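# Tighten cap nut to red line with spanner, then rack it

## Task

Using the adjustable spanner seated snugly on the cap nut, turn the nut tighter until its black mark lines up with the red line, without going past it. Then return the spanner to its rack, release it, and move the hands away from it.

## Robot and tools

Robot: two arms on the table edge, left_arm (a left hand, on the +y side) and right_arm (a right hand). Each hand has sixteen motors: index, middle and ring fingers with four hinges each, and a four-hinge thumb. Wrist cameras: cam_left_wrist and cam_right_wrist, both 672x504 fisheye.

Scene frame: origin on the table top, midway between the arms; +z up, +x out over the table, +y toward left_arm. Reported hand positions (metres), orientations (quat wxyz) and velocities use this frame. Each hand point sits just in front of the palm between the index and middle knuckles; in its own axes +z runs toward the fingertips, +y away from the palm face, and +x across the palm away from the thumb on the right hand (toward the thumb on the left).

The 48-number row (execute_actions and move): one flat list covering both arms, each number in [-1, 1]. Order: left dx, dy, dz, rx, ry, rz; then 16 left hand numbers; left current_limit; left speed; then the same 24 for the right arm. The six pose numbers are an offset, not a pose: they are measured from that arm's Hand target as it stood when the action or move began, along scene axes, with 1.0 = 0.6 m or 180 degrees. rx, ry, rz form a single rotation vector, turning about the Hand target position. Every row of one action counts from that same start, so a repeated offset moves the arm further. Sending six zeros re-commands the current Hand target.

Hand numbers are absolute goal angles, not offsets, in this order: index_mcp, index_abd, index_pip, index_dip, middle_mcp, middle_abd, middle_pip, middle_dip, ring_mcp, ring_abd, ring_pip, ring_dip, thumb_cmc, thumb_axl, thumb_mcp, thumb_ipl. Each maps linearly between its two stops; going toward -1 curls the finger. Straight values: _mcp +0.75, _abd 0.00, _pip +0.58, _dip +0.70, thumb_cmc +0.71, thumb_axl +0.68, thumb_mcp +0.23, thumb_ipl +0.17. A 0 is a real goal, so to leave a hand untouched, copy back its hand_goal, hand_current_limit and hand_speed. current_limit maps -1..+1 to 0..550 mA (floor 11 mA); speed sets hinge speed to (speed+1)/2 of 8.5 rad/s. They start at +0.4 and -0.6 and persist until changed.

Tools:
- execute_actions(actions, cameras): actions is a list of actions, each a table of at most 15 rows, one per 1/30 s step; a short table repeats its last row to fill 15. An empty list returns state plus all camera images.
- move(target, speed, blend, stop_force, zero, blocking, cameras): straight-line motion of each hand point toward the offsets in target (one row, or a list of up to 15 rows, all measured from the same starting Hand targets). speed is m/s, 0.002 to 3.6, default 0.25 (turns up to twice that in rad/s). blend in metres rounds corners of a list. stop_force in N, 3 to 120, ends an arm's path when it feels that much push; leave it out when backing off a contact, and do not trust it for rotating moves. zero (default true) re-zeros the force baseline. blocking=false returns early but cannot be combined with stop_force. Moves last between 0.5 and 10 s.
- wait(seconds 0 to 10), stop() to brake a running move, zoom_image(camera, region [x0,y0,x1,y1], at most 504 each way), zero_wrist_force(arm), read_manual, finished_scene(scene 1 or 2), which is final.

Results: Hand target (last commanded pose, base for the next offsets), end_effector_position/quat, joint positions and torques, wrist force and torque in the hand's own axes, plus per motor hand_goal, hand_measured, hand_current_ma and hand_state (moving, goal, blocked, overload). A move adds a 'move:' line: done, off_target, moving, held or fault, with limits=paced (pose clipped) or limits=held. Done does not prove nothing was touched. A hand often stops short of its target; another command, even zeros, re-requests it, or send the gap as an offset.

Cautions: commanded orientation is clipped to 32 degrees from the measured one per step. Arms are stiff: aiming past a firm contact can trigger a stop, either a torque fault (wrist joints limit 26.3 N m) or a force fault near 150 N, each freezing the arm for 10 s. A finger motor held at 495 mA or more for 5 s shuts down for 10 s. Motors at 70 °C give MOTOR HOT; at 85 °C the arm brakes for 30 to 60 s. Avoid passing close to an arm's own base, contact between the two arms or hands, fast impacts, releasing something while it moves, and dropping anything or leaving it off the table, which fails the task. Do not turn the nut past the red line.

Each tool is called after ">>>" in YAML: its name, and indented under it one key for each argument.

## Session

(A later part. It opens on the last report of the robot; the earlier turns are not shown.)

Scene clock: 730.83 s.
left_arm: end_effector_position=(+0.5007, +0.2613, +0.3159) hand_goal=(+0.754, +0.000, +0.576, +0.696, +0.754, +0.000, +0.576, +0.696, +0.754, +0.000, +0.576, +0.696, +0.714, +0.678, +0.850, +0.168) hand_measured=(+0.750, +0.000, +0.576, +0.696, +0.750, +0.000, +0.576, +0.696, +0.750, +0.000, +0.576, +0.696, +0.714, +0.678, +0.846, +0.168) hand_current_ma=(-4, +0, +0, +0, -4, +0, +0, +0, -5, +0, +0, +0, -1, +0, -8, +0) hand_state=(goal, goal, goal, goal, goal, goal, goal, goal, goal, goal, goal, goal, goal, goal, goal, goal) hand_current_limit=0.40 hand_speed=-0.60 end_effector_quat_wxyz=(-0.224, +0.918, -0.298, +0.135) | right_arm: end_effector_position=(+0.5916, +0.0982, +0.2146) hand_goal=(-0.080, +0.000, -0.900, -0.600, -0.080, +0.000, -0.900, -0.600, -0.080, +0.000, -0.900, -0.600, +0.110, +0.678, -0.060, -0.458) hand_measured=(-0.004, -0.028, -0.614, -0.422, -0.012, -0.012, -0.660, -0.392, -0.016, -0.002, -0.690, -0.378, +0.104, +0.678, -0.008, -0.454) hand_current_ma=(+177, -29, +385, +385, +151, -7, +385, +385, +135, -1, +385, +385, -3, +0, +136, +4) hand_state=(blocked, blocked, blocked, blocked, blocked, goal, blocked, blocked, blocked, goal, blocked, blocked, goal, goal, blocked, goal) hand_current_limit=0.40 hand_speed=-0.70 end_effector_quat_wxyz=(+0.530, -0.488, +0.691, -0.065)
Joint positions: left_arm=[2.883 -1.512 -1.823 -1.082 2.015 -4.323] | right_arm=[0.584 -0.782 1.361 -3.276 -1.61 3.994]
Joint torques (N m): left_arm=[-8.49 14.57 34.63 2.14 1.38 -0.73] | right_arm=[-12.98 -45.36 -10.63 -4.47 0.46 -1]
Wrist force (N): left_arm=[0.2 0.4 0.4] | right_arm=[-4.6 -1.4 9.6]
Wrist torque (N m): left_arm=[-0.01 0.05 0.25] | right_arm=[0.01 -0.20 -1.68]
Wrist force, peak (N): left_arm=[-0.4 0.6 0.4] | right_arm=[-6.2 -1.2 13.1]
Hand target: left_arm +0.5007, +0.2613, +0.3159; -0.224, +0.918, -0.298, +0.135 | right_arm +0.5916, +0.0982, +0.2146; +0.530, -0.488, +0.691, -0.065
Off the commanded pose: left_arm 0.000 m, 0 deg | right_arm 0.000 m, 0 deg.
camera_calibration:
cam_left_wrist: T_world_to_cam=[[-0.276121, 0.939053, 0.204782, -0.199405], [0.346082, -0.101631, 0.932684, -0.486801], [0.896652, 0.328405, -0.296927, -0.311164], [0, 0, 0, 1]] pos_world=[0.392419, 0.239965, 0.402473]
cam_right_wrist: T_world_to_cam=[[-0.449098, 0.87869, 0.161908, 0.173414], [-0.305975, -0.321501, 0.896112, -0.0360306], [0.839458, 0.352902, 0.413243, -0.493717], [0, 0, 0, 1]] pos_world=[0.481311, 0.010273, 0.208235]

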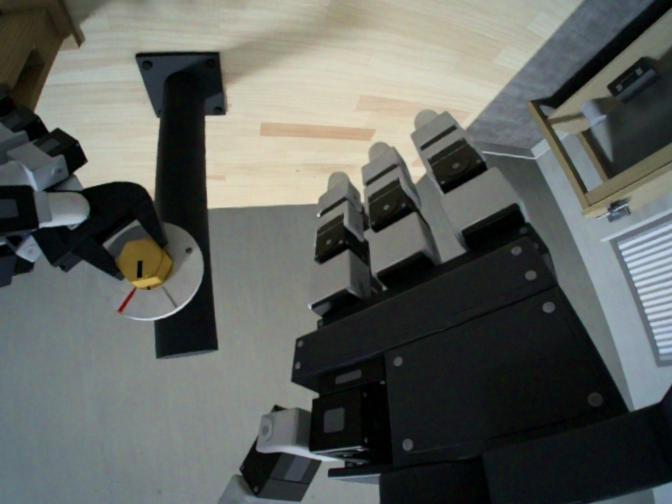

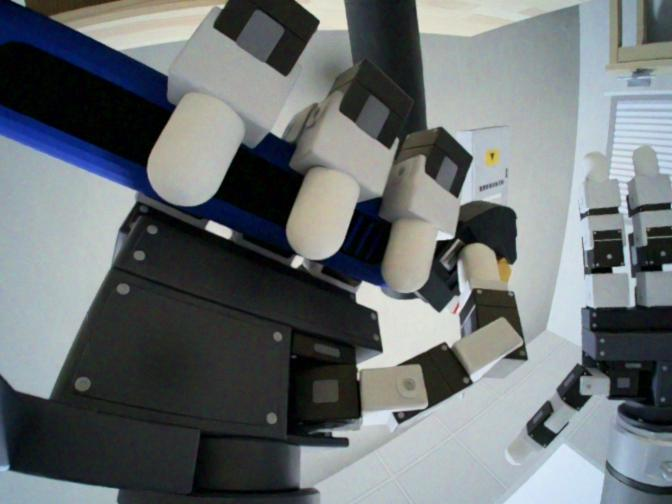

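>>> execute_actions:
  actions:
    - [[0,0,0,0,0,0,0.754,0,0.576,0.696,0.754,0,0.576,0.696,0.754,0,0.576,0.696,0.714,0.678,0.85,0.168,0.4,-0.6,0,0,0,0,0,0,-0.08,0,-0.90,-0.60,-0.08,0,-0.90,-0.60,-0.08,0,-0.90,-0.60,0.05,0.678,-0.10,-0.51,0.7,-0.8]]
    - [[0,0,0,0,0,0,0.754,0,0.576,0.696,0.754,0,0.576,0.696,0.754,0,0.576,0.696,0.714,0.678,0.85,0.168,0.4,-0.6,0,0,0,0,0,0,-0.08,0,-0.90,-0.60,-0.08,0,-0.90,-0.60,-0.08,0,-0.90,-0.60,0.0,0.678,-0.11,-0.57,0.7,-0.8]]
  cameras: ["all"]

>>> zoom_image:
  camera: "cam_left_wrist"
  region: [50, 190, 110, 250]

>>> zoom_image:
  camera: "cam_right_wrist"
  region: [420, 190, 540, 310]

Scene clock: 732.43 s.
left_arm: end_effector_position=(+0.5007, +0.2613, +0.3159) hand_goal=(+0.754, +0.000, +0.576, +0.696, +0.754, +0.000, +0.576, +0.696, +0.754, +0.000, +0.576, +0.696, +0.714, +0.678, +0.850, +0.168) hand_measured=(+0.750, +0.000, +0.576, +0.696, +0.750, +0.000, +0.576, +0.696, +0.750, +0.000, +0.576, +0.696, +0.714, +0.678, +0.846, +0.168) hand_current_ma=(-4, +0, +0, +0, -4, +0, +0, +0, -5, +0, +0, +0, -1, +0, -8, +0) hand_state=(goal, goal, goal, goal, goal, goal, goal, goal, goal, goal, goal, goal, goal, goal, goal, goal) hand_current_limit=0.40 hand_speed=-0.60 end_effector_quat_wxyz=(-0.224, +0.918, -0.298, +0.135) | right_arm: end_effector_position=(+0.5916, +0.0982, +0.2146) hand_goal=(-0.080, +0.000, -0.900, -0.600, -0.080, +0.000, -0.900, -0.600, -0.080, +0.000, -0.900, -0.600, +0.000, +0.678, -0.110, -0.570) hand_measured=(-0.004, -0.028, -0.614, -0.426, -0.012, -0.012, -0.660, -0.396, -0.016, -0.002, -0.690, -0.384, +0.012, +0.690, -0.022, -0.508) hand_current_ma=(+177, -29, +467, +467, +151, -7, +467, +467, +134, -1, +467, +468, +9, +13, +310, +184) hand_state=(blocked, blocked, blocked, blocked, blocked, goal, blocked, blocked, blocked, goal, blocked, blocked, goal, goal, blocked, blocked) hand_current_limit=0.70 hand_speed=-0.80 end_effector_quat_wxyz=(+0.530, -0.488, +0.691, -0.065)
Joint positions: left_arm=[2.883 -1.512 -1.823 -1.082 2.015 -4.323] | right_arm=[0.584 -0.782 1.361 -3.276 -1.61 3.994]
Joint torques (N m): left_arm=[-9.43 13.71 33.43 1.89 1.23 -0.59] | right_arm=[-12.02 -44.98 -12.22 -2.32 -0.22 0.02]
Wrist force (N): left_arm=[-0.1 0.3 0.3] | right_arm=[-6.1 -0.1 10.7]
Wrist torque (N m): left_arm=[0.00 0.09 0.22] | right_arm=[0.00 -0.04 -1.81]
Wrist force, peak (N): left_arm=[0.2 0.7 0.6] | right_arm=[-6.6 0.0 10.8]
Hand target: left_arm +0.5007, +0.2613, +0.3159; -0.224, +0.918, -0.298, +0.135 | right_arm +0.5916, +0.0982, +0.2146; +0.530, -0.488, +0.691, -0.065
Off the commanded pose: left_arm 0.000 m, 0 deg | right_arm 0.000 m, 0 deg.
camera_calibration:
cam_left_wrist: T_world_to_cam=[[-0.276121, 0.939053, 0.204782, -0.199405], [0.346082, -0.101631, 0.932684, -0.486801], [0.896652, 0.328405, -0.296927, -0.311164], [0, 0, 0, 1]] pos_world=[0.392419, 0.239965, 0.402473]
cam_right_wrist: T_world_to_cam=[[-0.449098, 0.87869, 0.161908, 0.173414], [-0.305975, -0.321501, 0.896112, -0.0360306], [0.839458, 0.352902, 0.413243, -0.493717], [0, 0, 0, 1]] pos_world=[0.481311, 0.010273, 0.208235]

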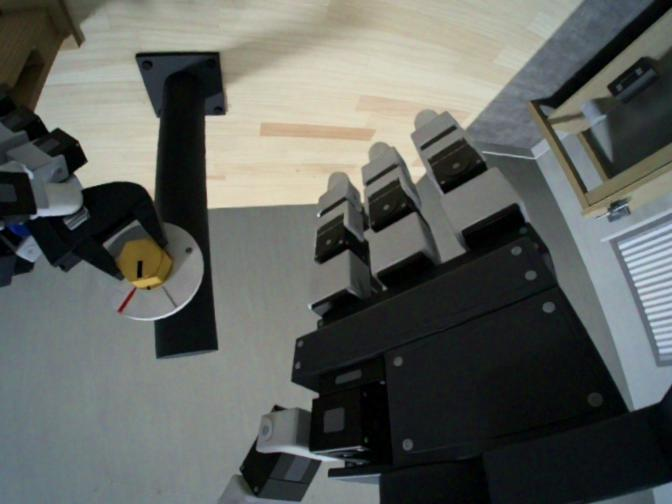

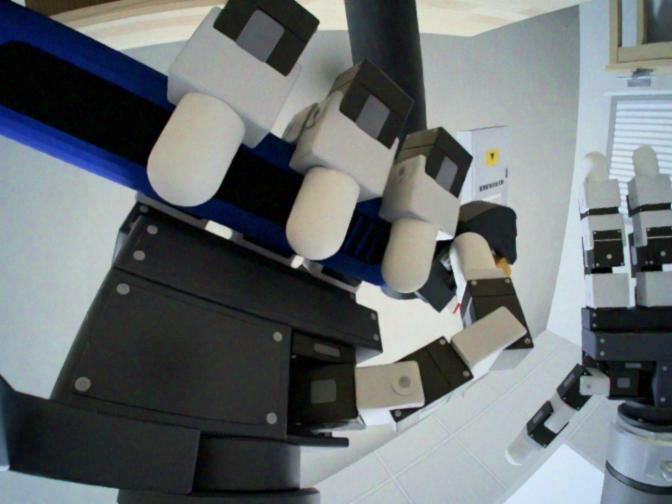

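Scaled by 8.400 from the camera's 672x504 image, which has a finer 960x720 frame.

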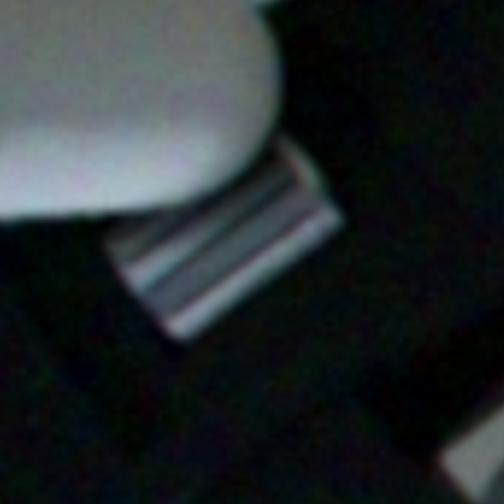

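Scaled by 4.200 from the camera's 672x504 image, which has a finer 960x720 frame.

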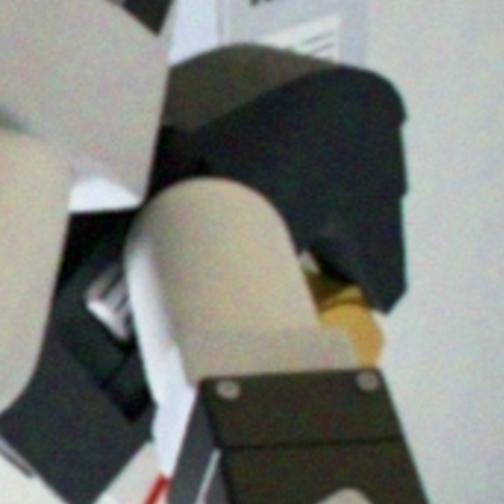

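>>> execute_actions:
  actions:
    - [[0,0,0,0,0,0,0.754,0,0.576,0.696,0.754,0,0.576,0.696,0.754,0,0.576,0.696,0.714,0.678,0.85,0.168,0.4,-0.6,0,0,0,0,0,0,-0.08,0,-0.90,-0.60,-0.08,0,-0.90,-0.60,-0.08,0,-0.90,-0.60,0.0,0.678,0.16,-0.60,0.2,-0.5]]
    - [[0,0,0,0,0,0,0.754,0,0.576,0.696,0.754,0,0.576,0.696,0.754,0,0.576,0.696,0.714,0.678,0.85,0.168,0.4,-0.6,0,0,0,0,0,0,-0.08,0,-0.90,-0.60,-0.08,0,-0.90,-0.60,-0.08,0,-0.90,-0.60,0.15,0.678,0.5,-0.56,0.2,-0.3]]
  cameras: ["all"]

>>> zoom_image:
  camera: "cam_left_wrist"
  region: [50, 190, 110, 250]

>>> zoom_image:
  camera: "cam_right_wrist"
  region: [420, 190, 540, 310]

>>> zoom_image:
  camera: "cam_left_wrist"
  region: [80, 180, 210, 310]

Scene clock: 734.00 s.
left_arm: end_effector_position=(+0.5007, +0.2613, +0.3159) hand_goal=(+0.754, +0.000, +0.576, +0.696, +0.754, +0.000, +0.576, +0.696, +0.754, +0.000, +0.576, +0.696, +0.714, +0.678, +0.850, +0.168) hand_measured=(+0.750, +0.000, +0.576, +0.696, +0.750, +0.000, +0.576, +0.696, +0.750, +0.000, +0.576, +0.696, +0.714, +0.678, +0.846, +0.168) hand_current_ma=(-4, +0, +0, +0, -4, +0, +0, +0, -5, +0, +0, +0, -1, +0, -8, +0) hand_state=(goal, goal, goal, goal, goal, goal, goal, goal, goal, goal, goal, goal, goal, goal, goal, goal) hand_current_limit=0.40 hand_speed=-0.60 end_effector_quat_wxyz=(-0.224, +0.918, -0.298, +0.135) | right_arm: end_effector_position=(+0.5916, +0.0982, +0.2146) hand_goal=(-0.080, +0.000, -0.900, -0.600, -0.080, +0.000, -0.900, -0.600, -0.080, +0.000, -0.900, -0.600, +0.150, +0.678, +0.500, -0.560) hand_measured=(-0.004, -0.028, -0.612, -0.426, -0.012, -0.012, -0.660, -0.396, -0.018, -0.002, -0.690, -0.384, +0.130, +0.678, +0.496, -0.562) hand_current_ma=(+177, -29, +330, +330, +151, -7, +330, +330, +133, -1, +330, +330, -21, +0, -3, -1) hand_state=(blocked, blocked, blocked, blocked, blocked, goal, blocked, blocked, blocked, goal, blocked, blocked, goal, goal, goal, goal) hand_current_limit=0.20 hand_speed=-0.30 end_effector_quat_wxyz=(+0.530, -0.488, +0.691, -0.065)
Joint positions: left_arm=[2.883 -1.512 -1.823 -1.082 2.015 -4.323] | right_arm=[0.584 -0.782 1.361 -3.276 -1.61 3.994]
Joint torques (N m): left_arm=[-8.85 14.22 34.67 2.02 1.3 -0.65] | right_arm=[-11.13 -45.67 -14.14 -0.73 -0.22 0.82]
Wrist force (N): left_arm=[0.1 0.6 0.1] | right_arm=[-4.6 -2.1 11.8]
Wrist torque (N m): left_arm=[0.05 0.06 0.24] | right_arm=[-0.06 0.09 -1.63]
Wrist force, peak (N): left_arm=[0.4 0.4 0.5] | right_arm=[-5.1 -1.8 12.3]
Hand target: left_arm +0.5007, +0.2613, +0.3159; -0.224, +0.918, -0.298, +0.135 | right_arm +0.5916, +0.0982, +0.2146; +0.530, -0.488, +0.691, -0.065
Off the commanded pose: left_arm 0.000 m, 0 deg | right_arm 0.000 m, 0 deg.
camera_calibration:
cam_left_wrist: T_world_to_cam=[[-0.276121, 0.939053, 0.204782, -0.199405], [0.346082, -0.101631, 0.932684, -0.486801], [0.896652, 0.328405, -0.296927, -0.311164], [0, 0, 0, 1]] pos_world=[0.392419, 0.239965, 0.402473]
cam_right_wrist: T_world_to_cam=[[-0.449098, 0.87869, 0.161908, 0.173414], [-0.305975, -0.321501, 0.896112, -0.0360306], [0.839458, 0.352902, 0.413243, -0.493717], [0, 0, 0, 1]] pos_world=[0.481311, 0.010273, 0.208235]

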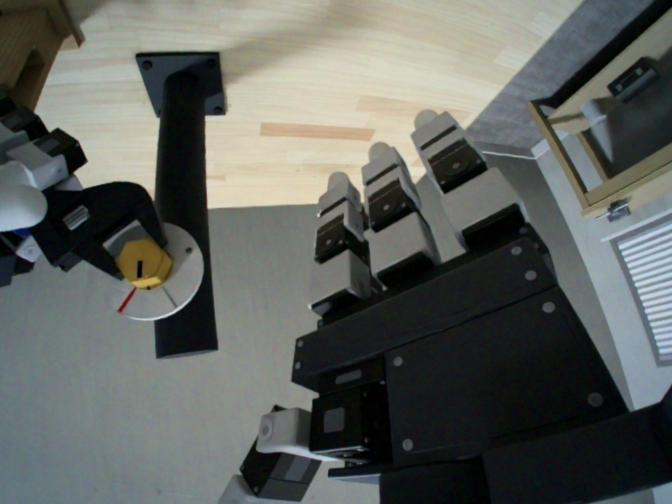

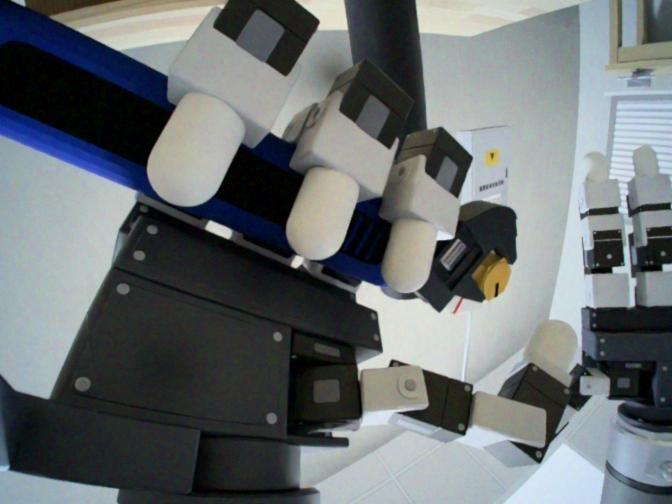

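Scaled by 8.400 from the camera's 672x504 image, which has a finer 960x720 frame.

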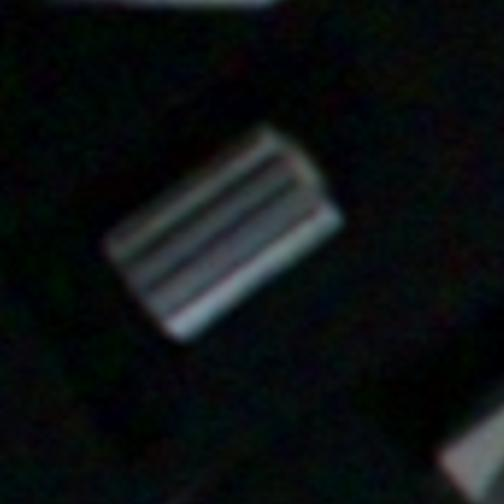

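Scaled by 4.200 from the camera's 672x504 image, which has a finer 960x720 frame.

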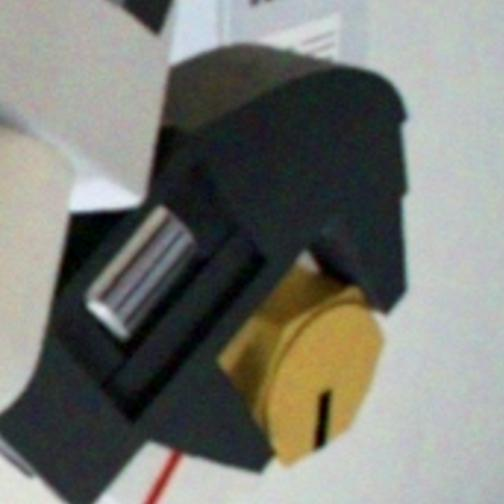

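Scaled by 3.877 from the camera's 672x504 image, which has a finer 960x720 frame.

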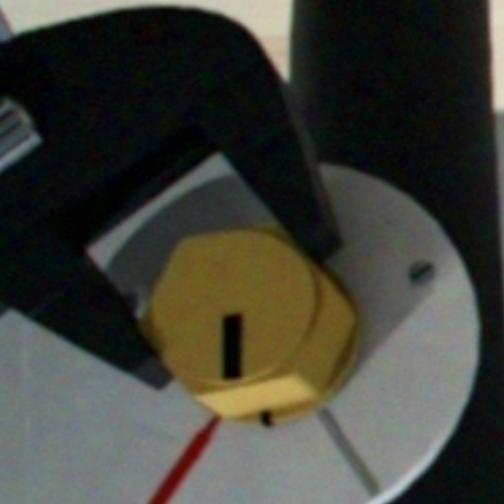

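>>> move:
  target: [0,0,0,0,0,0,0.754,0,0.576,0.696,0.754,0,0.576,0.696,0.754,0,0.576,0.696,0.714,0.678,0.85,0.168,0.4,-0.6,0,-0.00767,0.0055,-0.01389,0,0,-0.08,0,-0.90,-0.60,-0.08,0,-0.90,-0.60,-0.08,0,-0.90,-0.60,0.26,0.678,0.7,-0.7,0.2,-0.6]
  speed: 0.01
  cameras: ["all"]

>>> zoom_image:
  camera: "cam_left_wrist"
  region: [0, 130, 200, 330]

>>> zoom_image:
  camera: "cam_right_wrist"
  region: [420, 190, 540, 310]

Scene clock: 737.80 s.
left_arm: end_effector_position=(+0.5007, +0.2613, +0.3159) hand_goal=(+0.754, +0.000, +0.576, +0.696, +0.754, +0.000, +0.576, +0.696, +0.754, +0.000, +0.576, +0.696, +0.714, +0.678, +0.850, +0.168) hand_measured=(+0.750, +0.000, +0.576, +0.696, +0.750, +0.000, +0.576, +0.696, +0.750, +0.000, +0.576, +0.696, +0.714, +0.678, +0.846, +0.168) hand_current_ma=(-4, +0, +0, +0, -4, +0, +0, +0, -5, +0, +0, +0, -1, +0, -8, +0) hand_state=(goal, goal, goal, goal, goal, goal, goal, goal, goal, goal, goal, goal, goal, goal, goal, goal) hand_current_limit=0.40 hand_speed=-0.60 end_effector_quat_wxyz=(-0.224, +0.918, -0.298, +0.135) | right_arm: end_effector_position=(+0.5916, +0.0936, +0.2179) hand_goal=(-0.080, +0.000, -0.900, -0.600, -0.080, +0.000, -0.900, -0.600, -0.080, +0.000, -0.900, -0.600, +0.260, +0.678, +0.700, -0.700) hand_measured=(-0.004, -0.028, -0.612, -0.430, -0.014, -0.012, -0.660, -0.396, -0.026, -0.002, -0.688, -0.384, +0.242, +0.678, +0.696, -0.698) hand_current_ma=(+177, -28, +330, +330, +144, -7, +330, +330, +108, -1, +330, +330, -18, +0, -2, +1) hand_state=(blocked, blocked, blocked, blocked, blocked, goal, blocked, blocked, blocked, goal, blocked, blocked, goal, goal, goal, goal) hand_current_limit=0.20 hand_speed=-0.60 end_effector_quat_wxyz=(+0.519, -0.499, +0.689, -0.080)
Joint positions: left_arm=[2.883 -1.512 -1.823 -1.082 2.015 -4.323] | right_arm=[0.586 -0.798 1.358 -3.236 -1.629 3.961]
Joint torques (N m): left_arm=[-8.7 14.32 33.62 2.1 1.39 -0.59] | right_arm=[15.93 -79.54 -37.07 -3.89 -0.05 -2.06]
Wrist force (N): left_arm=[-0.1 0.5 0.4] | right_arm=[7.0 6.1 10.3]
Wrist torque (N m): left_arm=[0.01 0.09 0.22] | right_arm=[0.44 0.39 0.48]
Wrist force, peak (N): left_arm=[0.0 0.7 0.6] | right_arm=[-11.2 6.0 13.1]
Hand target: left_arm +0.5007, +0.2613, +0.3159; -0.224, +0.918, -0.298, +0.135 | right_arm +0.5916, +0.0936, +0.2179; +0.519, -0.499, +0.689, -0.080
Off the commanded pose: left_arm 0.000 m, 0 deg | right_arm 0.000 m, 0 deg.
move: done
camera_calibration:
cam_left_wrist: T_world_to_cam=[[-0.276121, 0.939053, 0.204782, -0.199405], [0.346082, -0.101631, 0.932684, -0.486801], [0.896652, 0.328405, -0.296927, -0.311164], [0, 0, 0, 1]] pos_world=[0.392419, 0.239965, 0.402473]
cam_right_wrist: T_world_to_cam=[[-0.44913, 0.884864, 0.123686, 0.184671], [-0.305915, -0.282364, 0.909223, -0.0470903], [0.839463, 0.370522, 0.397512, -0.491713], [0, 0, 0, 1]] pos_world=[0.481311, 0.0054853, 0.215436]

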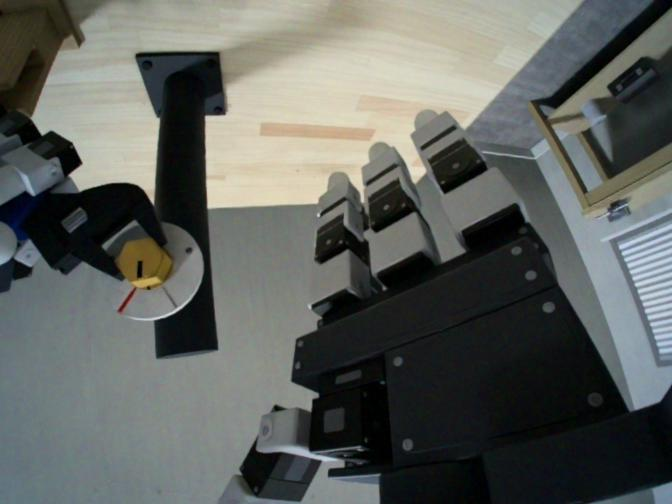

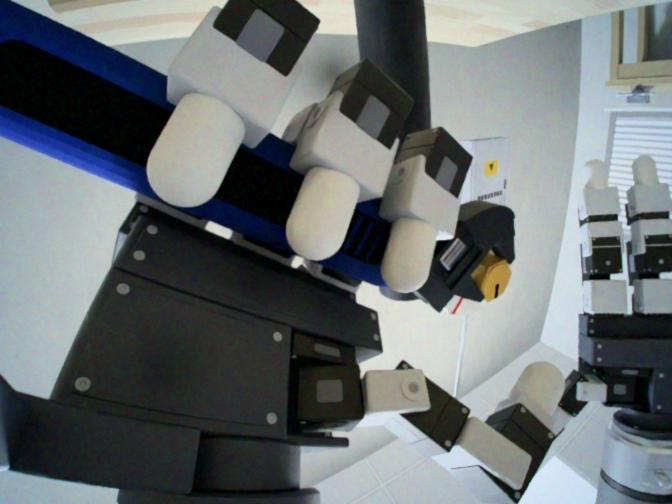

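Scaled by 2.520 from the camera's 672x504 image, which has a finer 960x720 frame.

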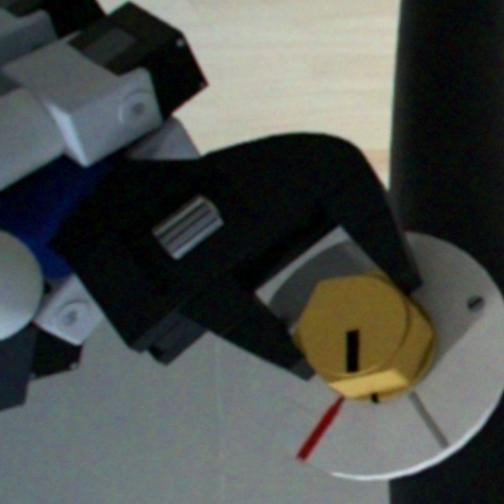

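Scaled by 4.200 from the camera's 672x504 image, which has a finer 960x720 frame.

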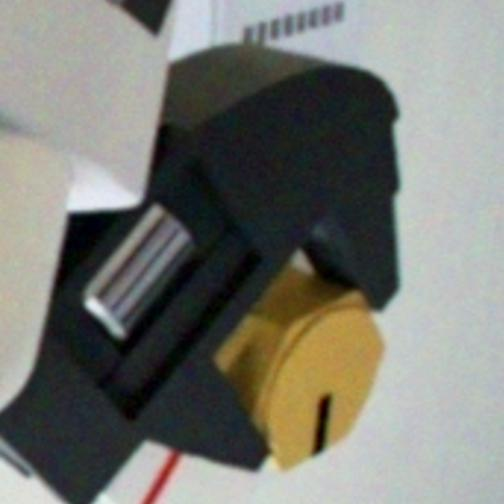

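>>> move:
  target: [0,0,0,0,0,0,0.754,0,0.576,0.696,0.754,0,0.576,0.696,0.754,0,0.576,0.696,0.714,0.678,0.85,0.168,0.4,-0.6,-0.0006,0.0050,0.0066,0.001,0,0,-0.08,0,-0.90,-0.60,-0.08,0,-0.90,-0.60,-0.08,0,-0.90,-0.60,0.26,0.678,0.7,-0.7,0.2,-0.7]
  speed: 0.012
  stop_force: 18
  cameras: ["all"]

>>> zoom_image:
  camera: "cam_left_wrist"
  region: [0, 130, 200, 330]

>>> zoom_image:
  camera: "cam_right_wrist"
  region: [420, 190, 540, 310]

Scene clock: 739.83 s.
left_arm: end_effector_position=(+0.5007, +0.2613, +0.3159) hand_goal=(+0.754, +0.000, +0.576, +0.696, +0.754, +0.000, +0.576, +0.696, +0.754, +0.000, +0.576, +0.696, +0.714, +0.678, +0.850, +0.168) hand_measured=(+0.750, +0.000, +0.576, +0.696, +0.750, +0.000, +0.576, +0.696, +0.750, +0.000, +0.576, +0.696, +0.714, +0.678, +0.846, +0.168) hand_current_ma=(-4, +0, +0, +0, -4, +0, +0, +0, -5, +0, +0, +0, -1, +0, -8, +0) hand_state=(goal, goal, goal, goal, goal, goal, goal, goal, goal, goal, goal, goal, goal, goal, goal, goal) hand_current_limit=0.40 hand_speed=-0.60 end_effector_quat_wxyz=(-0.224, +0.918, -0.298, +0.135) | right_arm: end_effector_position=(+0.5916, +0.0940, +0.2185) hand_goal=(-0.080, +0.000, -0.900, -0.600, -0.080, +0.000, -0.900, -0.600, -0.080, +0.000, -0.900, -0.600, +0.260, +0.678, +0.700, -0.700) hand_measured=(-0.006, -0.024, -0.612, -0.430, -0.024, -0.006, -0.660, -0.396, -0.042, +0.002, -0.688, -0.386, +0.242, +0.678, +0.696, -0.698) hand_current_ma=(+174, -21, +330, +330, +113, -3, +330, +330, +60, +0, +330, +330, -17, +0, -2, +0) hand_state=(blocked, blocked, blocked, blocked, blocked, goal, blocked, blocked, blocked, goal, blocked, blocked, goal, goal, goal, goal) hand_current_limit=0.20 hand_speed=-0.70 end_effector_quat_wxyz=(+0.519, -0.499, +0.689, -0.080)
Joint positions: left_arm=[2.883 -1.512 -1.823 -1.082 2.015 -4.323] | right_arm=[0.587 -0.798 1.357 -3.234 -1.629 3.962]
Joint torques (N m): left_arm=[-7.91 15.08 34.73 2.03 1.29 -0.65] | right_arm=[-8.63 -77.84 -22.59 -7.05 0.87 -1.61]
Wrist force (N): left_arm=[-0.2 0.6 0.4] | right_arm=[7.6 5.3 10.6]
Wrist torque (N m): left_arm=[0.03 0.11 0.22] | right_arm=[0.26 0.27 0.51]
Wrist force, peak (N): left_arm=[-0.2 0.8 0.4] | right_arm=[28.1 6.2 9.2]
Hand target: left_arm +0.5007, +0.2613, +0.3159; -0.224, +0.918, -0.298, +0.135 | right_arm +0.5916, +0.0940, +0.2184; +0.519, -0.499, +0.689, -0.080 (not the last commanded pose)
Off the commanded pose: left_arm 0.000 m, 0 deg | right_arm 0.004 m, 0 deg.
move: contact (right_arm)
camera_calibration:
cam_left_wrist: T_world_to_cam=[[-0.276121, 0.939053, 0.204782, -0.199405], [0.346082, -0.101631, 0.932684, -0.486801], [0.896652, 0.328405, -0.296927, -0.311164], [0, 0, 0, 1]] pos_world=[0.392419, 0.239965, 0.402473]
cam_right_wrist: T_world_to_cam=[[-0.449177, 0.884851, 0.123605, 0.184207], [-0.30584, -0.282271, 0.909277, -0.0474526], [0.839465, 0.370623, 0.397413, -0.492078], [0, 0, 0, 1]] pos_world=[0.481311, 0.00598521, 0.215937]

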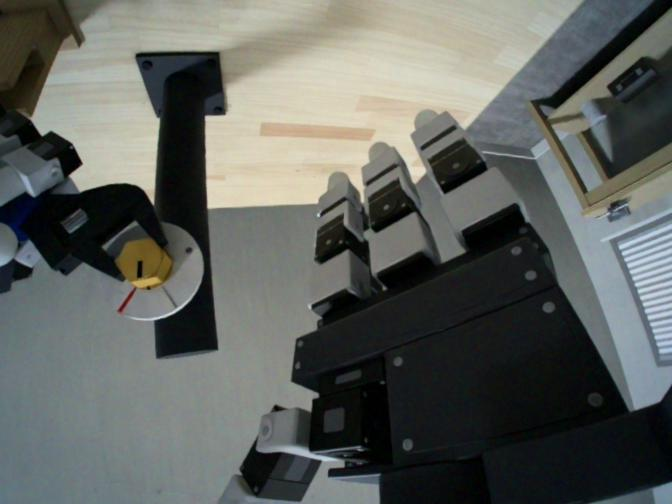

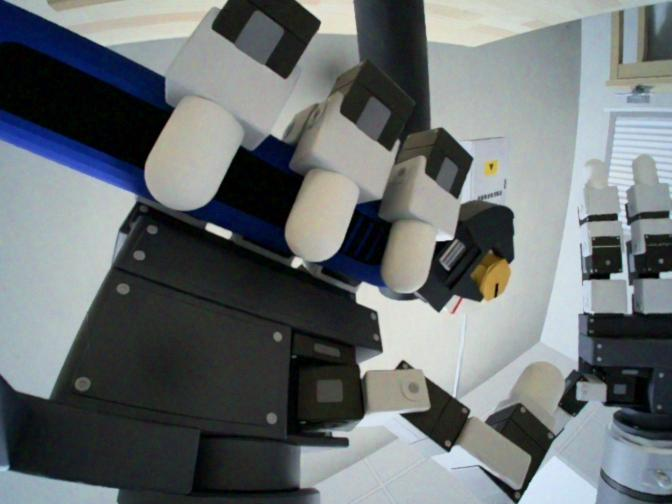

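Scaled by 2.520 from the camera's 672x504 image, which has a finer 960x720 frame.

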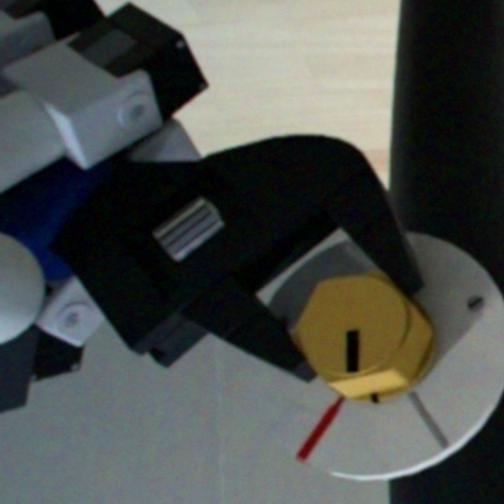

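Scaled by 4.200 from the camera's 672x504 image, which has a finer 960x720 frame.

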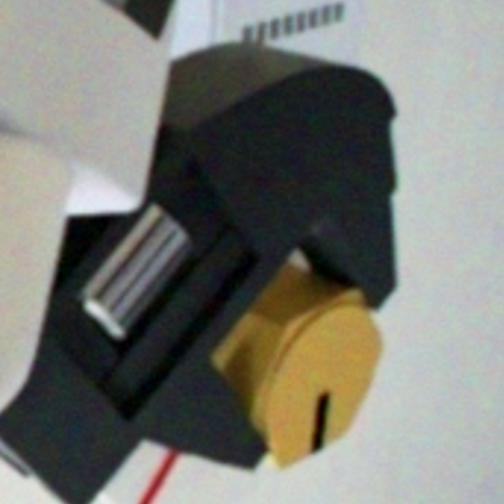

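>>> move:
  target: [0,0,0,0,0,0,0.754,0,0.576,0.696,0.754,0,0.576,0.696,0.754,0,0.576,0.696,0.714,0.678,0.85,0.168,0.4,-0.6,-0.0075,-0.0004,-0.0006,0,0,0,-0.08,0,-0.90,-0.60,-0.08,0,-0.90,-0.60,-0.08,0,-0.90,-0.60,0.26,0.678,0.7,-0.7,0.2,-0.7]
  speed: 0.012
  stop_force: 22
  cameras: ["all"]

>>> zoom_image:
  camera: "cam_left_wrist"
  region: [0, 130, 200, 330]

>>> zoom_image:
  camera: "cam_right_wrist"
  region: [420, 190, 540, 310]

Scene clock: 742.33 s.
left_arm: end_effector_position=(+0.5007, +0.2613, +0.3159) hand_goal=(+0.754, +0.000, +0.576, +0.696, +0.754, +0.000, +0.576, +0.696, +0.754, +0.000, +0.576, +0.696, +0.714, +0.678, +0.850, +0.168) hand_measured=(+0.750, +0.000, +0.576, +0.696, +0.750, +0.000, +0.576, +0.696, +0.750, +0.000, +0.576, +0.696, +0.714, +0.678, +0.846, +0.168) hand_current_ma=(-4, +0, +0, +0, -4, +0, +0, +0, -5, +0, +0, +0, -1, +0, -8, +0) hand_state=(goal, goal, goal, goal, goal, goal, goal, goal, goal, goal, goal, goal, goal, goal, goal, goal) hand_current_limit=0.40 hand_speed=-0.60 end_effector_quat_wxyz=(-0.224, +0.918, -0.298, +0.135) | right_arm: end_effector_position=(+0.5880, +0.0938, +0.2182) hand_goal=(-0.080, +0.000, -0.900, -0.600, -0.080, +0.000, -0.900, -0.600, -0.080, +0.000, -0.900, -0.600, +0.260, +0.678, +0.700, -0.700) hand_measured=(+0.004, -0.018, -0.620, -0.432, -0.024, -0.002, -0.660, -0.396, -0.054, +0.002, -0.678, -0.390, +0.242, +0.678, +0.696, -0.698) hand_current_ma=(+212, -14, +330, +330, +109, +0, +330, +330, +33, +0, +330, +330, -17, +0, -2, +0) hand_state=(blocked, goal, blocked, blocked, blocked, goal, blocked, blocked, blocked, goal, blocked, blocked, goal, goal, goal, goal) hand_current_limit=0.20 hand_speed=-0.70 end_effector_quat_wxyz=(+0.519, -0.499, +0.689, -0.080)
Joint positions: left_arm=[2.883 -1.512 -1.823 -1.082 2.015 -4.323] | right_arm=[0.589 -0.803 1.368 -3.24 -1.631 3.963]
Joint torques (N m): left_arm=[-9.06 14.02 34.72 1.98 1.32 -0.73] | right_arm=[-8.88 -50.2 -30.07 -3.15 1.19 -2.63]
Wrist force (N): left_arm=[-0.1 0.4 0.6] | right_arm=[-3.1 0.8 13.4]
Wrist torque (N m): left_arm=[-0.02 0.10 0.23] | right_arm=[-0.17 0.60 0.60]
Wrist force, peak (N): left_arm=[0.1 0.6 0.6] | right_arm=[-9.4 -11.4 24.5]
Hand target: left_arm +0.5007, +0.2613, +0.3159; -0.224, +0.918, -0.298, +0.135 | right_arm +0.5880, +0.0938, +0.2182; +0.519, -0.499, +0.689, -0.080 (not the last commanded pose)
Off the commanded pose: left_arm 0.000 m, 0 deg | right_arm 0.001 m, 0 deg.
move: contact (right_arm)
camera_calibration:
cam_left_wrist: T_world_to_cam=[[-0.276121, 0.939053, 0.204782, -0.199405], [0.346082, -0.101631, 0.932684, -0.486801], [0.896652, 0.328405, -0.296927, -0.311164], [0, 0, 0, 1]] pos_world=[0.392419, 0.239965, 0.402473]
cam_right_wrist: T_world_to_cam=[[-0.448951, 0.884971, 0.12357, 0.182778], [-0.305922, -0.282161, 0.909284, -0.0484194], [0.839556, 0.370421, 0.397408, -0.488907], [0, 0, 0, 1]] pos_world=[0.47771, 0.00568576, 0.215737]

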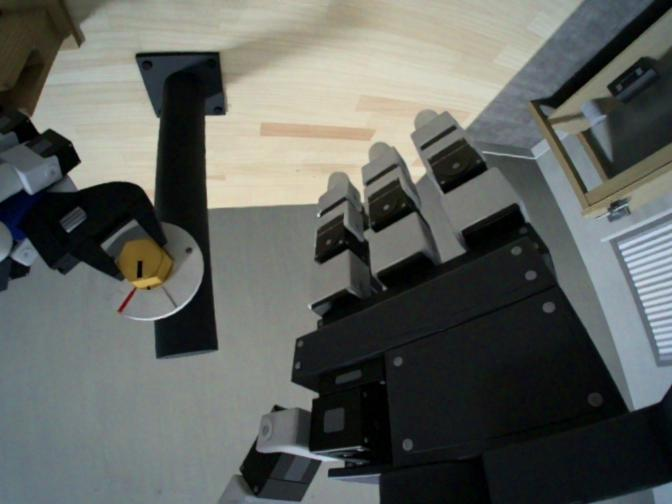

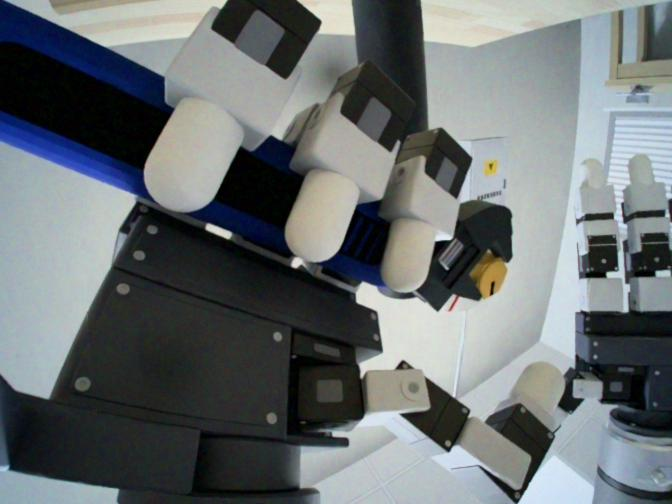

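Scaled by 2.520 from the camera's 672x504 image, which has a finer 960x720 frame.

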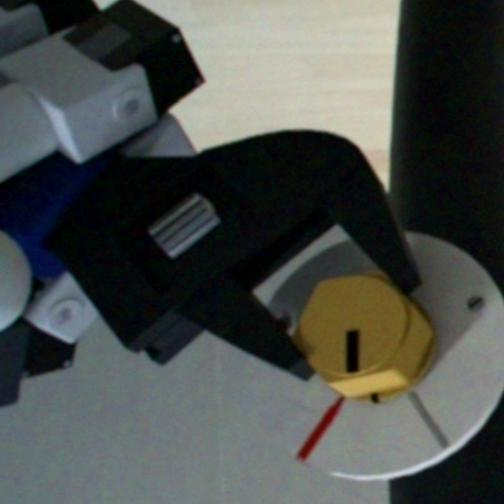

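Scaled by 4.200 from the camera's 672x504 image, which has a finer 960x720 frame.

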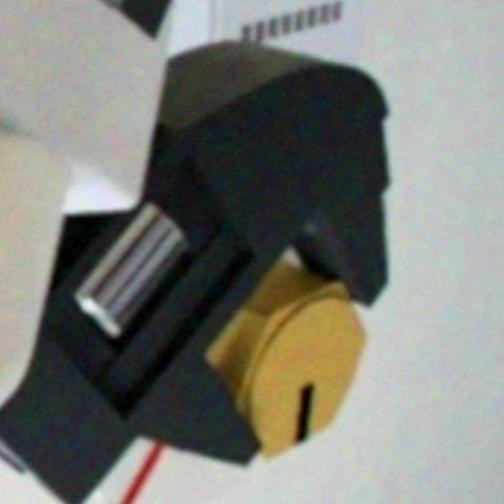

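>>> move:
  target: [0,0,0,0,0,0,0.754,0,0.576,0.696,0.754,0,0.576,0.696,0.754,0,0.576,0.696,0.714,0.678,0.85,0.168,0.4,-0.6,0.0017,0.0022,-0.0016,0.0033,0,0,-0.08,0,-0.90,-0.60,-0.08,0,-0.90,-0.60,-0.08,0,-0.90,-0.60,0.26,0.678,0.7,-0.7,0.2,-0.7]
  speed: 0.012
  cameras: []

Scene clock: 745.47 s.
left_arm: end_effector_position=(+0.5007, +0.2613, +0.3159) hand_goal=(+0.754, +0.000, +0.576, +0.696, +0.754, +0.000, +0.576, +0.696, +0.754, +0.000, +0.576, +0.696, +0.714, +0.678, +0.850, +0.168) hand_measured=(+0.750, +0.000, +0.576, +0.696, +0.750, +0.000, +0.576, +0.696, +0.750, +0.000, +0.576, +0.696, +0.714, +0.678, +0.846, +0.168) hand_current_ma=(-4, +0, +0, +0, -4, +0, +0, +0, -5, +0, +0, +0, -1, +0, -8, +0) hand_state=(goal, goal, goal, goal, goal, goal, goal, goal, goal, goal, goal, goal, goal, goal, goal, goal) hand_current_limit=0.40 hand_speed=-0.60 end_effector_quat_wxyz=(-0.224, +0.918, -0.298, +0.135) | right_arm: end_effector_position=(+0.5890, +0.0951, +0.2173) hand_goal=(-0.080, +0.000, -0.900, -0.600, -0.080, +0.000, -0.900, -0.600, -0.080, +0.000, -0.900, -0.600, +0.260, +0.678, +0.700, -0.700) hand_measured=(-0.004, -0.016, -0.620, -0.432, -0.028, -0.002, -0.660, -0.396, -0.054, +0.002, -0.678, -0.392, +0.242, +0.678, +0.696, -0.698) hand_current_ma=(+177, -13, +330, +330, +99, +0, +330, +330, +35, +0, +330, +330, -17, +0, -2, +0) hand_state=(blocked, goal, blocked, blocked, blocked, goal, blocked, blocked, blocked, goal, blocked, blocked, goal, goal, goal, goal) hand_current_limit=0.20 hand_speed=-0.70 end_effector_quat_wxyz=(+0.521, -0.497, +0.690, -0.077)
Joint positions: left_arm=[2.883 -1.512 -1.823 -1.082 2.015 -4.323] | right_arm=[0.588 -0.798 1.366 -3.248 -1.627 3.97]
Joint torques (N m): left_arm=[-7.92 14.15 34.53 1.93 1.23 -0.66] | right_arm=[-10.81 -51.13 -35.77 -7.89 2.32 2.51]
Wrist force (N): left_arm=[0.3 0.5 0.6] | right_arm=[4.1 4.0 8.3]
Wrist torque (N m): left_arm=[0.00 0.05 0.26] | right_arm=[0.28 0.16 0.40]
Wrist force, peak (N): left_arm=[0.1 0.7 0.6] | right_arm=[-3.8 0.7 13.7]
Hand target: left_arm +0.5007, +0.2613, +0.3159; -0.224, +0.918, -0.298, +0.135 | right_arm +0.5890, +0.0951, +0.2173; +0.521, -0.496, +0.690, -0.077
Off the commanded pose: left_arm 0.000 m, 0 deg | right_arm 0.000 m, 0 deg.
move: done
No camera images: "cameras" was empty.

>>> move:
  target: [0,0,0,0,0,0,0.754,0,0.576,0.696,0.754,0,0.576,0.696,0.754,0,0.576,0.696,0.714,0.678,0.85,0.168,0.4,-0.6,0.0006,0.0015,-0.0014,0.0028,0,0,-0.08,0,-0.90,-0.60,-0.08,0,-0.90,-0.60,-0.08,0,-0.90,-0.60,0.15,0.678,0.3,-0.56,0.2,-0.7]
  speed: 0.012
  cameras: []

Scene clock: 746.57 s.
left_arm: end_effector_position=(+0.5007, +0.2613, +0.3159) hand_goal=(+0.754, +0.000, +0.576, +0.696, +0.754, +0.000, +0.576, +0.696, +0.754, +0.000, +0.576, +0.696, +0.714, +0.678, +0.850, +0.168) hand_measured=(+0.750, +0.000, +0.576, +0.696, +0.750, +0.000, +0.576, +0.696, +0.750, +0.000, +0.576, +0.696, +0.714, +0.678, +0.846, +0.168) hand_current_ma=(-4, +0, +0, +0, -4, +0, +0, +0, -5, +0, +0, +0, -1, +0, -8, +0) hand_state=(goal, goal, goal, goal, goal, goal, goal, goal, goal, goal, goal, goal, goal, goal, goal, goal) hand_current_limit=0.40 hand_speed=-0.60 end_effector_quat_wxyz=(-0.224, +0.918, -0.298, +0.135) | right_arm: end_effector_position=(+0.5894, +0.0960, +0.2164) hand_goal=(-0.080, +0.000, -0.900, -0.600, -0.080, +0.000, -0.900, -0.600, -0.080, +0.000, -0.900, -0.600, +0.150, +0.678, +0.300, -0.560) hand_measured=(-0.008, -0.016, -0.620, -0.432, -0.028, -0.002, -0.660, -0.396, -0.054, +0.002, -0.678, -0.392, +0.144, +0.678, +0.300, -0.562) hand_current_ma=(+166, -12, +330, +330, +96, +0, +330, +330, +36, +0, +330, +330, -3, +0, +0, -1) hand_state=(blocked, goal, blocked, blocked, blocked, goal, blocked, blocked, blocked, goal, blocked, blocked, goal, goal, goal, goal) hand_current_limit=0.20 hand_speed=-0.70 end_effector_quat_wxyz=(+0.524, -0.494, +0.690, -0.074)
Joint positions: left_arm=[2.883 -1.512 -1.823 -1.082 2.015 -4.323] | right_arm=[0.588 -0.794 1.365 -3.256 -1.623 3.977]
Joint torques (N m): left_arm=[-8.78 14.53 33.46 2.04 1.31 -0.65] | right_arm=[-13.9 -49.67 -33.24 -7.26 1.7 2.46]
Wrist force (N): left_arm=[0.0 0.3 0.2] | right_arm=[0.7 5.4 7.1]
Wrist torque (N m): left_arm=[0.01 0.08 0.23] | right_arm=[0.44 0.09 0.00]
Wrist force, peak (N): left_arm=[0.0 0.7 0.5] | right_arm=[3.6 4.4 9.5]
Hand target: left_arm +0.5007, +0.2613, +0.3159; -0.224, +0.918, -0.298, +0.135 | right_arm +0.5894, +0.0960, +0.2164; +0.524, -0.494, +0.690, -0.074
Off the commanded pose: left_arm 0.000 m, 0 deg | right_arm 0.000 m, 0 deg.
move: done
No camera images: "cameras" was empty.

>>> move:
  target: [0,0,0,0,0,0,0.754,0,0.576,0.696,0.754,0,0.576,0.696,0.754,0,0.576,0.696,0.714,0.678,0.85,0.168,0.4,-0.6,0,0.0047,0.0069,0,0,0,-0.08,0,-0.90,-0.60,-0.08,0,-0.90,-0.60,-0.08,0,-0.90,-0.60,0.15,0.678,0.3,-0.56,0.2,-0.7]
  speed: 0.012
  stop_force: 15
  cameras: []

Scene clock: 748.27 s.
left_arm: end_effector_position=(+0.5007, +0.2613, +0.3159) hand_goal=(+0.754, +0.000, +0.576, +0.696, +0.754, +0.000, +0.576, +0.696, +0.754, +0.000, +0.576, +0.696, +0.714, +0.678, +0.850, +0.168) hand_measured=(+0.750, +0.000, +0.576, +0.696, +0.750, +0.000, +0.576, +0.696, +0.750, +0.000, +0.576, +0.696, +0.714, +0.678, +0.846, +0.168) hand_current_ma=(-4, +0, +0, +0, -4, +0, +0, +0, -5, +0, +0, +0, -1, +0, -8, +0) hand_state=(goal, goal, goal, goal, goal, goal, goal, goal, goal, goal, goal, goal, goal, goal, goal, goal) hand_current_limit=0.40 hand_speed=-0.60 end_effector_quat_wxyz=(-0.224, +0.918, -0.298, +0.135) | right_arm: end_effector_position=(+0.5896, +0.0963, +0.2169) hand_goal=(-0.080, +0.000, -0.900, -0.600, -0.080, +0.000, -0.900, -0.600, -0.080, +0.000, -0.900, -0.600, +0.150, +0.678, +0.300, -0.560) hand_measured=(-0.012, -0.014, -0.620, -0.432, -0.032, +0.000, -0.660, -0.396, -0.052, +0.004, -0.678, -0.392, +0.144, +0.678, +0.300, -0.562) hand_current_ma=(+148, -10, +330, +330, +89, +0, +330, +330, +36, +1, +330, +330, -3, +0, +0, -1) hand_state=(blocked, goal, blocked, blocked, blocked, goal, blocked, blocked, blocked, goal, blocked, blocked, goal, goal, goal, goal) hand_current_limit=0.20 hand_speed=-0.70 end_effector_quat_wxyz=(+0.524, -0.494, +0.690, -0.074)
Joint positions: left_arm=[2.883 -1.512 -1.823 -1.082 2.015 -4.323] | right_arm=[0.588 -0.794 1.363 -3.254 -1.623 3.977]
Joint torques (N m): left_arm=[-7.96 13.17 34.19 2.06 1.22 -0.79] | right_arm=[-8.06 -76.92 -21.54 -8.59 1.91 -1.56]
Wrist force (N): left_arm=[0.0 0.4 0.4] | right_arm=[12.5 7.1 9.3]
Wrist torque (N m): left_arm=[0.00 0.08 0.24] | right_arm=[0.39 0.15 0.35]
Wrist force, peak (N): left_arm=[-0.1 0.6 0.7] | right_arm=[21.4 6.7 7.5]
Hand target: left_arm +0.5007, +0.2613, +0.3159; -0.224, +0.918, -0.298, +0.135 | right_arm +0.5896, +0.0963, +0.2169; +0.524, -0.494, +0.690, -0.074 (not the last commanded pose)
Off the commanded pose: left_arm 0.000 m, 0 deg | right_arm 0.004 m, 0 deg.
move: contact (right_arm)
No camera images: "cameras" was empty.

>>> execute_actions:
  actions:
    - [[0,0,0,0,0,0,0.754,0,0.576,0.696,0.754,0,0.576,0.696,0.754,0,0.576,0.696,0.714,0.678,0.85,0.168,0.4,-0.6,0,-0.0006,-0.0009,0,0,0,-0.08,0,-0.90,-0.60,-0.08,0,-0.90,-0.60,-0.08,0,-0.90,-0.60,0.12,0.678,0.06,-0.46,0.3,-0.5]]
    - [[0,0,0,0,0,0,0.754,0,0.576,0.696,0.754,0,0.576,0.696,0.754,0,0.576,0.696,0.714,0.678,0.85,0.168,0.4,-0.6,0,0,0,0,0,0,-0.08,0,-0.90,-0.60,-0.08,0,-0.90,-0.60,-0.08,0,-0.90,-0.60,0.12,0.678,-0.08,-0.45,0.5,-0.7]]
    - [[0,0,0,0,0,0,0.754,0,0.576,0.696,0.754,0,0.576,0.696,0.754,0,0.576,0.696,0.714,0.678,0.85,0.168,0.4,-0.6,0,0,0,0,0,0,-0.08,0,-0.90,-0.60,-0.08,0,-0.90,-0.60,-0.08,0,-0.90,-0.60,0.12,0.678,-0.20,-0.45,0.75,-0.7]]
  cameras: []

>>> execute_actions:
  actions:
    - [[0,0,0,0,0,0,0.754,0,0.576,0.696,0.754,0,0.576,0.696,0.754,0,0.576,0.696,0.714,0.678,0.85,0.168,0.4,-0.6,0,0,0,0,0,0,-0.08,0,-0.90,-0.60,-0.08,0,-0.90,-0.60,-0.08,0,-0.90,-0.60,0.0,0.678,-0.22,-0.50,0.75,-0.8]]
    - [[0,0,0,0,0,0,0.754,0,0.576,0.696,0.754,0,0.576,0.696,0.754,0,0.576,0.696,0.714,0.678,0.85,0.168,0.4,-0.6,0,0,0,0,0,0,-0.08,0,-0.90,-0.60,-0.08,0,-0.90,-0.60,-0.08,0,-0.90,-0.60,-0.12,0.678,-0.23,-0.55,0.75,-0.8]]
  cameras: ["all"]

>>> zoom_image:
  camera: "cam_left_wrist"
  region: [50, 190, 110, 250]

>>> zoom_image:
  camera: "cam_right_wrist"
  region: [420, 190, 540, 310]

Scene clock: 751.43 s.
left_arm: end_effector_position=(+0.5007, +0.2613, +0.3159) hand_goal=(+0.754, +0.000, +0.576, +0.696, +0.754, +0.000, +0.576, +0.696, +0.754, +0.000, +0.576, +0.696, +0.714, +0.678, +0.850, +0.168) hand_measured=(+0.750, +0.000, +0.576, +0.696, +0.750, +0.000, +0.576, +0.696, +0.750, +0.000, +0.576, +0.696, +0.714, +0.678, +0.846, +0.168) hand_current_ma=(-4, +0, +0, +0, -4, +0, +0, +0, -5, +0, +0, +0, -1, +0, -8, +0) hand_state=(goal, goal, goal, goal, goal, goal, goal, goal, goal, goal, goal, goal, goal, goal, goal, goal) hand_current_limit=0.40 hand_speed=-0.60 end_effector_quat_wxyz=(-0.224, +0.918, -0.298, +0.135) | right_arm: end_effector_position=(+0.5896, +0.0959, +0.2163) hand_goal=(-0.080, +0.000, -0.900, -0.600, -0.080, +0.000, -0.900, -0.600, -0.080, +0.000, -0.900, -0.600, +0.120, +0.678, -0.200, -0.450) hand_measured=(-0.012, -0.014, -0.620, -0.436, -0.032, -0.002, -0.660, -0.404, -0.054, +0.002, -0.678, -0.398, +0.114, +0.678, -0.024, -0.438) hand_current_ma=(+154, -10, +481, +481, +89, +0, +481, +481, +35, +1, +481, +481, -3, +0, +481, +14) hand_state=(blocked, goal, blocked, blocked, blocked, goal, blocked, blocked, blocked, goal, blocked, blocked, goal, goal, blocked, goal) hand_current_limit=0.75 hand_speed=-0.70 end_effector_quat_wxyz=(+0.524, -0.494, +0.690, -0.074)
Joint positions: left_arm=[2.883 -1.512 -1.823 -1.082 2.015 -4.323] | right_arm=[0.587 -0.793 1.365 -3.256 -1.623 3.977]
Joint torques (N m): left_arm=[-8.13 14.52 34.61 1.86 1.26 -0.8] | right_arm=[-13.99 -47.61 -14.46 -3.87 -1.11 -1.68]
Wrist force (N): left_arm=[0.0 0.5 0.6] | right_arm=[-1.4 3.9 5.5]
Wrist torque (N m): left_arm=[0.01 0.09 0.22] | right_arm=[0.22 -0.03 0.03]
Wrist force, peak (N): left_arm=[0.3 0.4 0.8] | right_arm=[12.1 7.6 9.1]
Hand target: left_arm +0.5007, +0.2613, +0.3159; -0.224, +0.918, -0.298, +0.135 | right_arm +0.5896, +0.0959, +0.2163; +0.524, -0.494, +0.690, -0.074
Off the commanded pose: left_arm 0.000 m, 0 deg | right_arm 0.000 m, 0 deg.
No camera images: "cameras" was empty.

Scene clock: 752.63 s.
left_arm: end_effector_position=(+0.5007, +0.2613, +0.3159) hand_goal=(+0.754, +0.000, +0.576, +0.696, +0.754, +0.000, +0.576, +0.696, +0.754, +0.000, +0.576, +0.696, +0.714, +0.678, +0.850, +0.168) hand_measured=(+0.750, +0.000, +0.576, +0.696, +0.750, +0.000, +0.576, +0.696, +0.750, +0.000, +0.576, +0.696, +0.714, +0.678, +0.846, +0.168) hand_current_ma=(-4, +0, +0, +0, -4, +0, +0, +0, -5, +0, +0, +0, -1, +0, -8, +0) hand_state=(goal, goal, goal, goal, goal, goal, goal, goal, goal, goal, goal, goal, goal, goal, goal, goal) hand_current_limit=0.40 hand_speed=-0.60 end_effector_quat_wxyz=(-0.224, +0.918, -0.298, +0.135) | right_arm: end_effector_position=(+0.5896, +0.0959, +0.2163) hand_goal=(-0.080, +0.000, -0.900, -0.600, -0.080, +0.000, -0.900, -0.600, -0.080, +0.000, -0.900, -0.600, -0.120, +0.678, -0.230, -0.550) hand_measured=(-0.010, -0.014, -0.620, -0.436, -0.032, -0.002, -0.660, -0.404, -0.054, +0.002, -0.678, -0.398, -0.122, +0.686, -0.094, -0.506) hand_current_ma=(+155, -10, +481, +481, +90, +0, +481, +481, +35, +1, +481, +481, +0, +7, +481, +109) hand_state=(blocked, goal, blocked, blocked, blocked, goal, blocked, blocked, blocked, goal, blocked, blocked, goal, goal, blocked, blocked) hand_current_limit=0.75 hand_speed=-0.80 end_effector_quat_wxyz=(+0.524, -0.494, +0.690, -0.074)
Joint positions: left_arm=[2.883 -1.512 -1.823 -1.082 2.015 -4.323] | right_arm=[0.587 -0.793 1.365 -3.256 -1.623 3.977]
Joint torques (N m): left_arm=[-8.92 13.76 33.3 1.98 1.26 -0.7] | right_arm=[-9.83 -51.07 -14.69 -2.15 -1.23 -1.08]
Wrist force (N): left_arm=[-0.4 0.4 0.3] | right_arm=[-2.3 7.2 6.9]
Wrist torque (N m): left_arm=[0.01 0.13 0.20] | right_arm=[0.35 0.14 -0.30]
Wrist force, peak (N): left_arm=[-0.2 0.7 0.6] | right_arm=[-3.8 7.6 7.3]
Hand target: left_arm +0.5007, +0.2613, +0.3159; -0.224, +0.918, -0.298, +0.135 | right_arm +0.5896, +0.0959, +0.2163; +0.524, -0.494, +0.690, -0.074
Off the commanded pose: left_arm 0.000 m, 0 deg | right_arm 0.000 m, 0 deg.
camera_calibration:
cam_left_wrist: T_world_to_cam=[[-0.276121, 0.939053, 0.204782, -0.199405], [0.346082, -0.101631, 0.932684, -0.486801], [0.896652, 0.328405, -0.296927, -0.311164], [0, 0, 0, 1]] pos_world=[0.392419, 0.239965, 0.402473]
cam_right_wrist: T_world_to_cam=[[-0.448675, 0.882586, 0.140472, 0.178292], [-0.305746, -0.299287, 0.903851, -0.0428855], [0.839768, 0.362587, 0.40413, -0.49112], [0, 0, 0, 1]] pos_world=[0.47931, 0.00788034, 0.212193]

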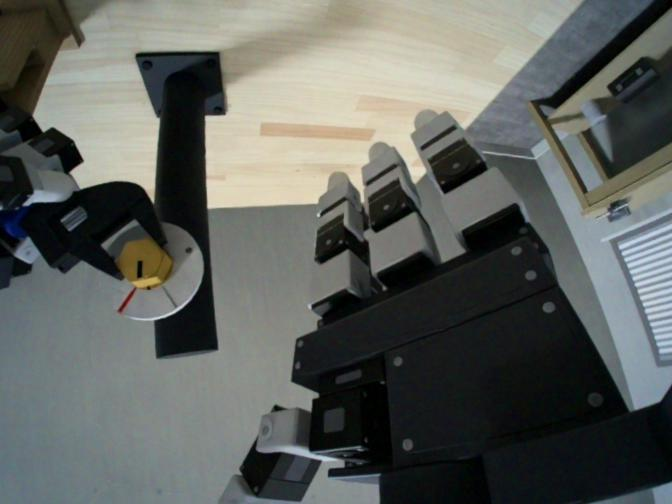

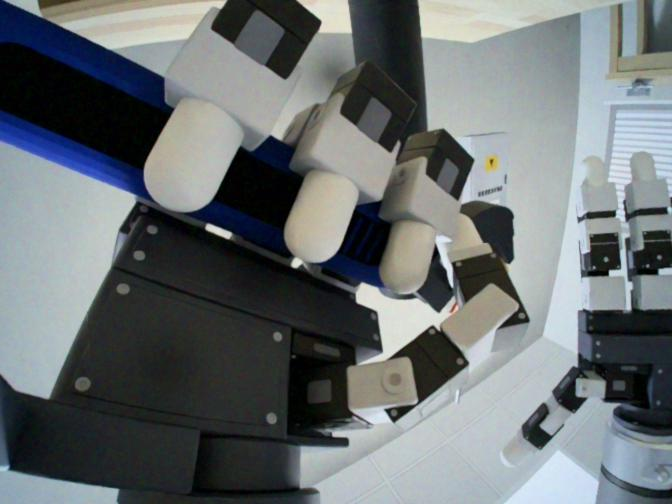

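Scaled by 8.400 from the camera's 672x504 image, which has a finer 960x720 frame.

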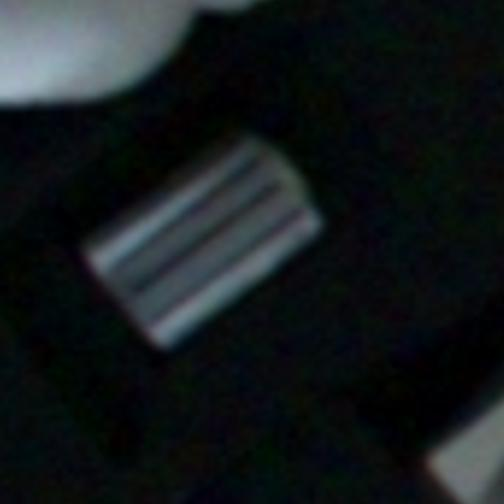

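Scaled by 4.200 from the camera's 672x504 image, which has a finer 960x720 frame.

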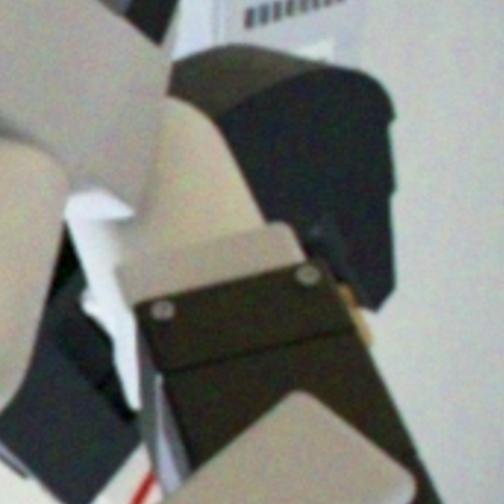

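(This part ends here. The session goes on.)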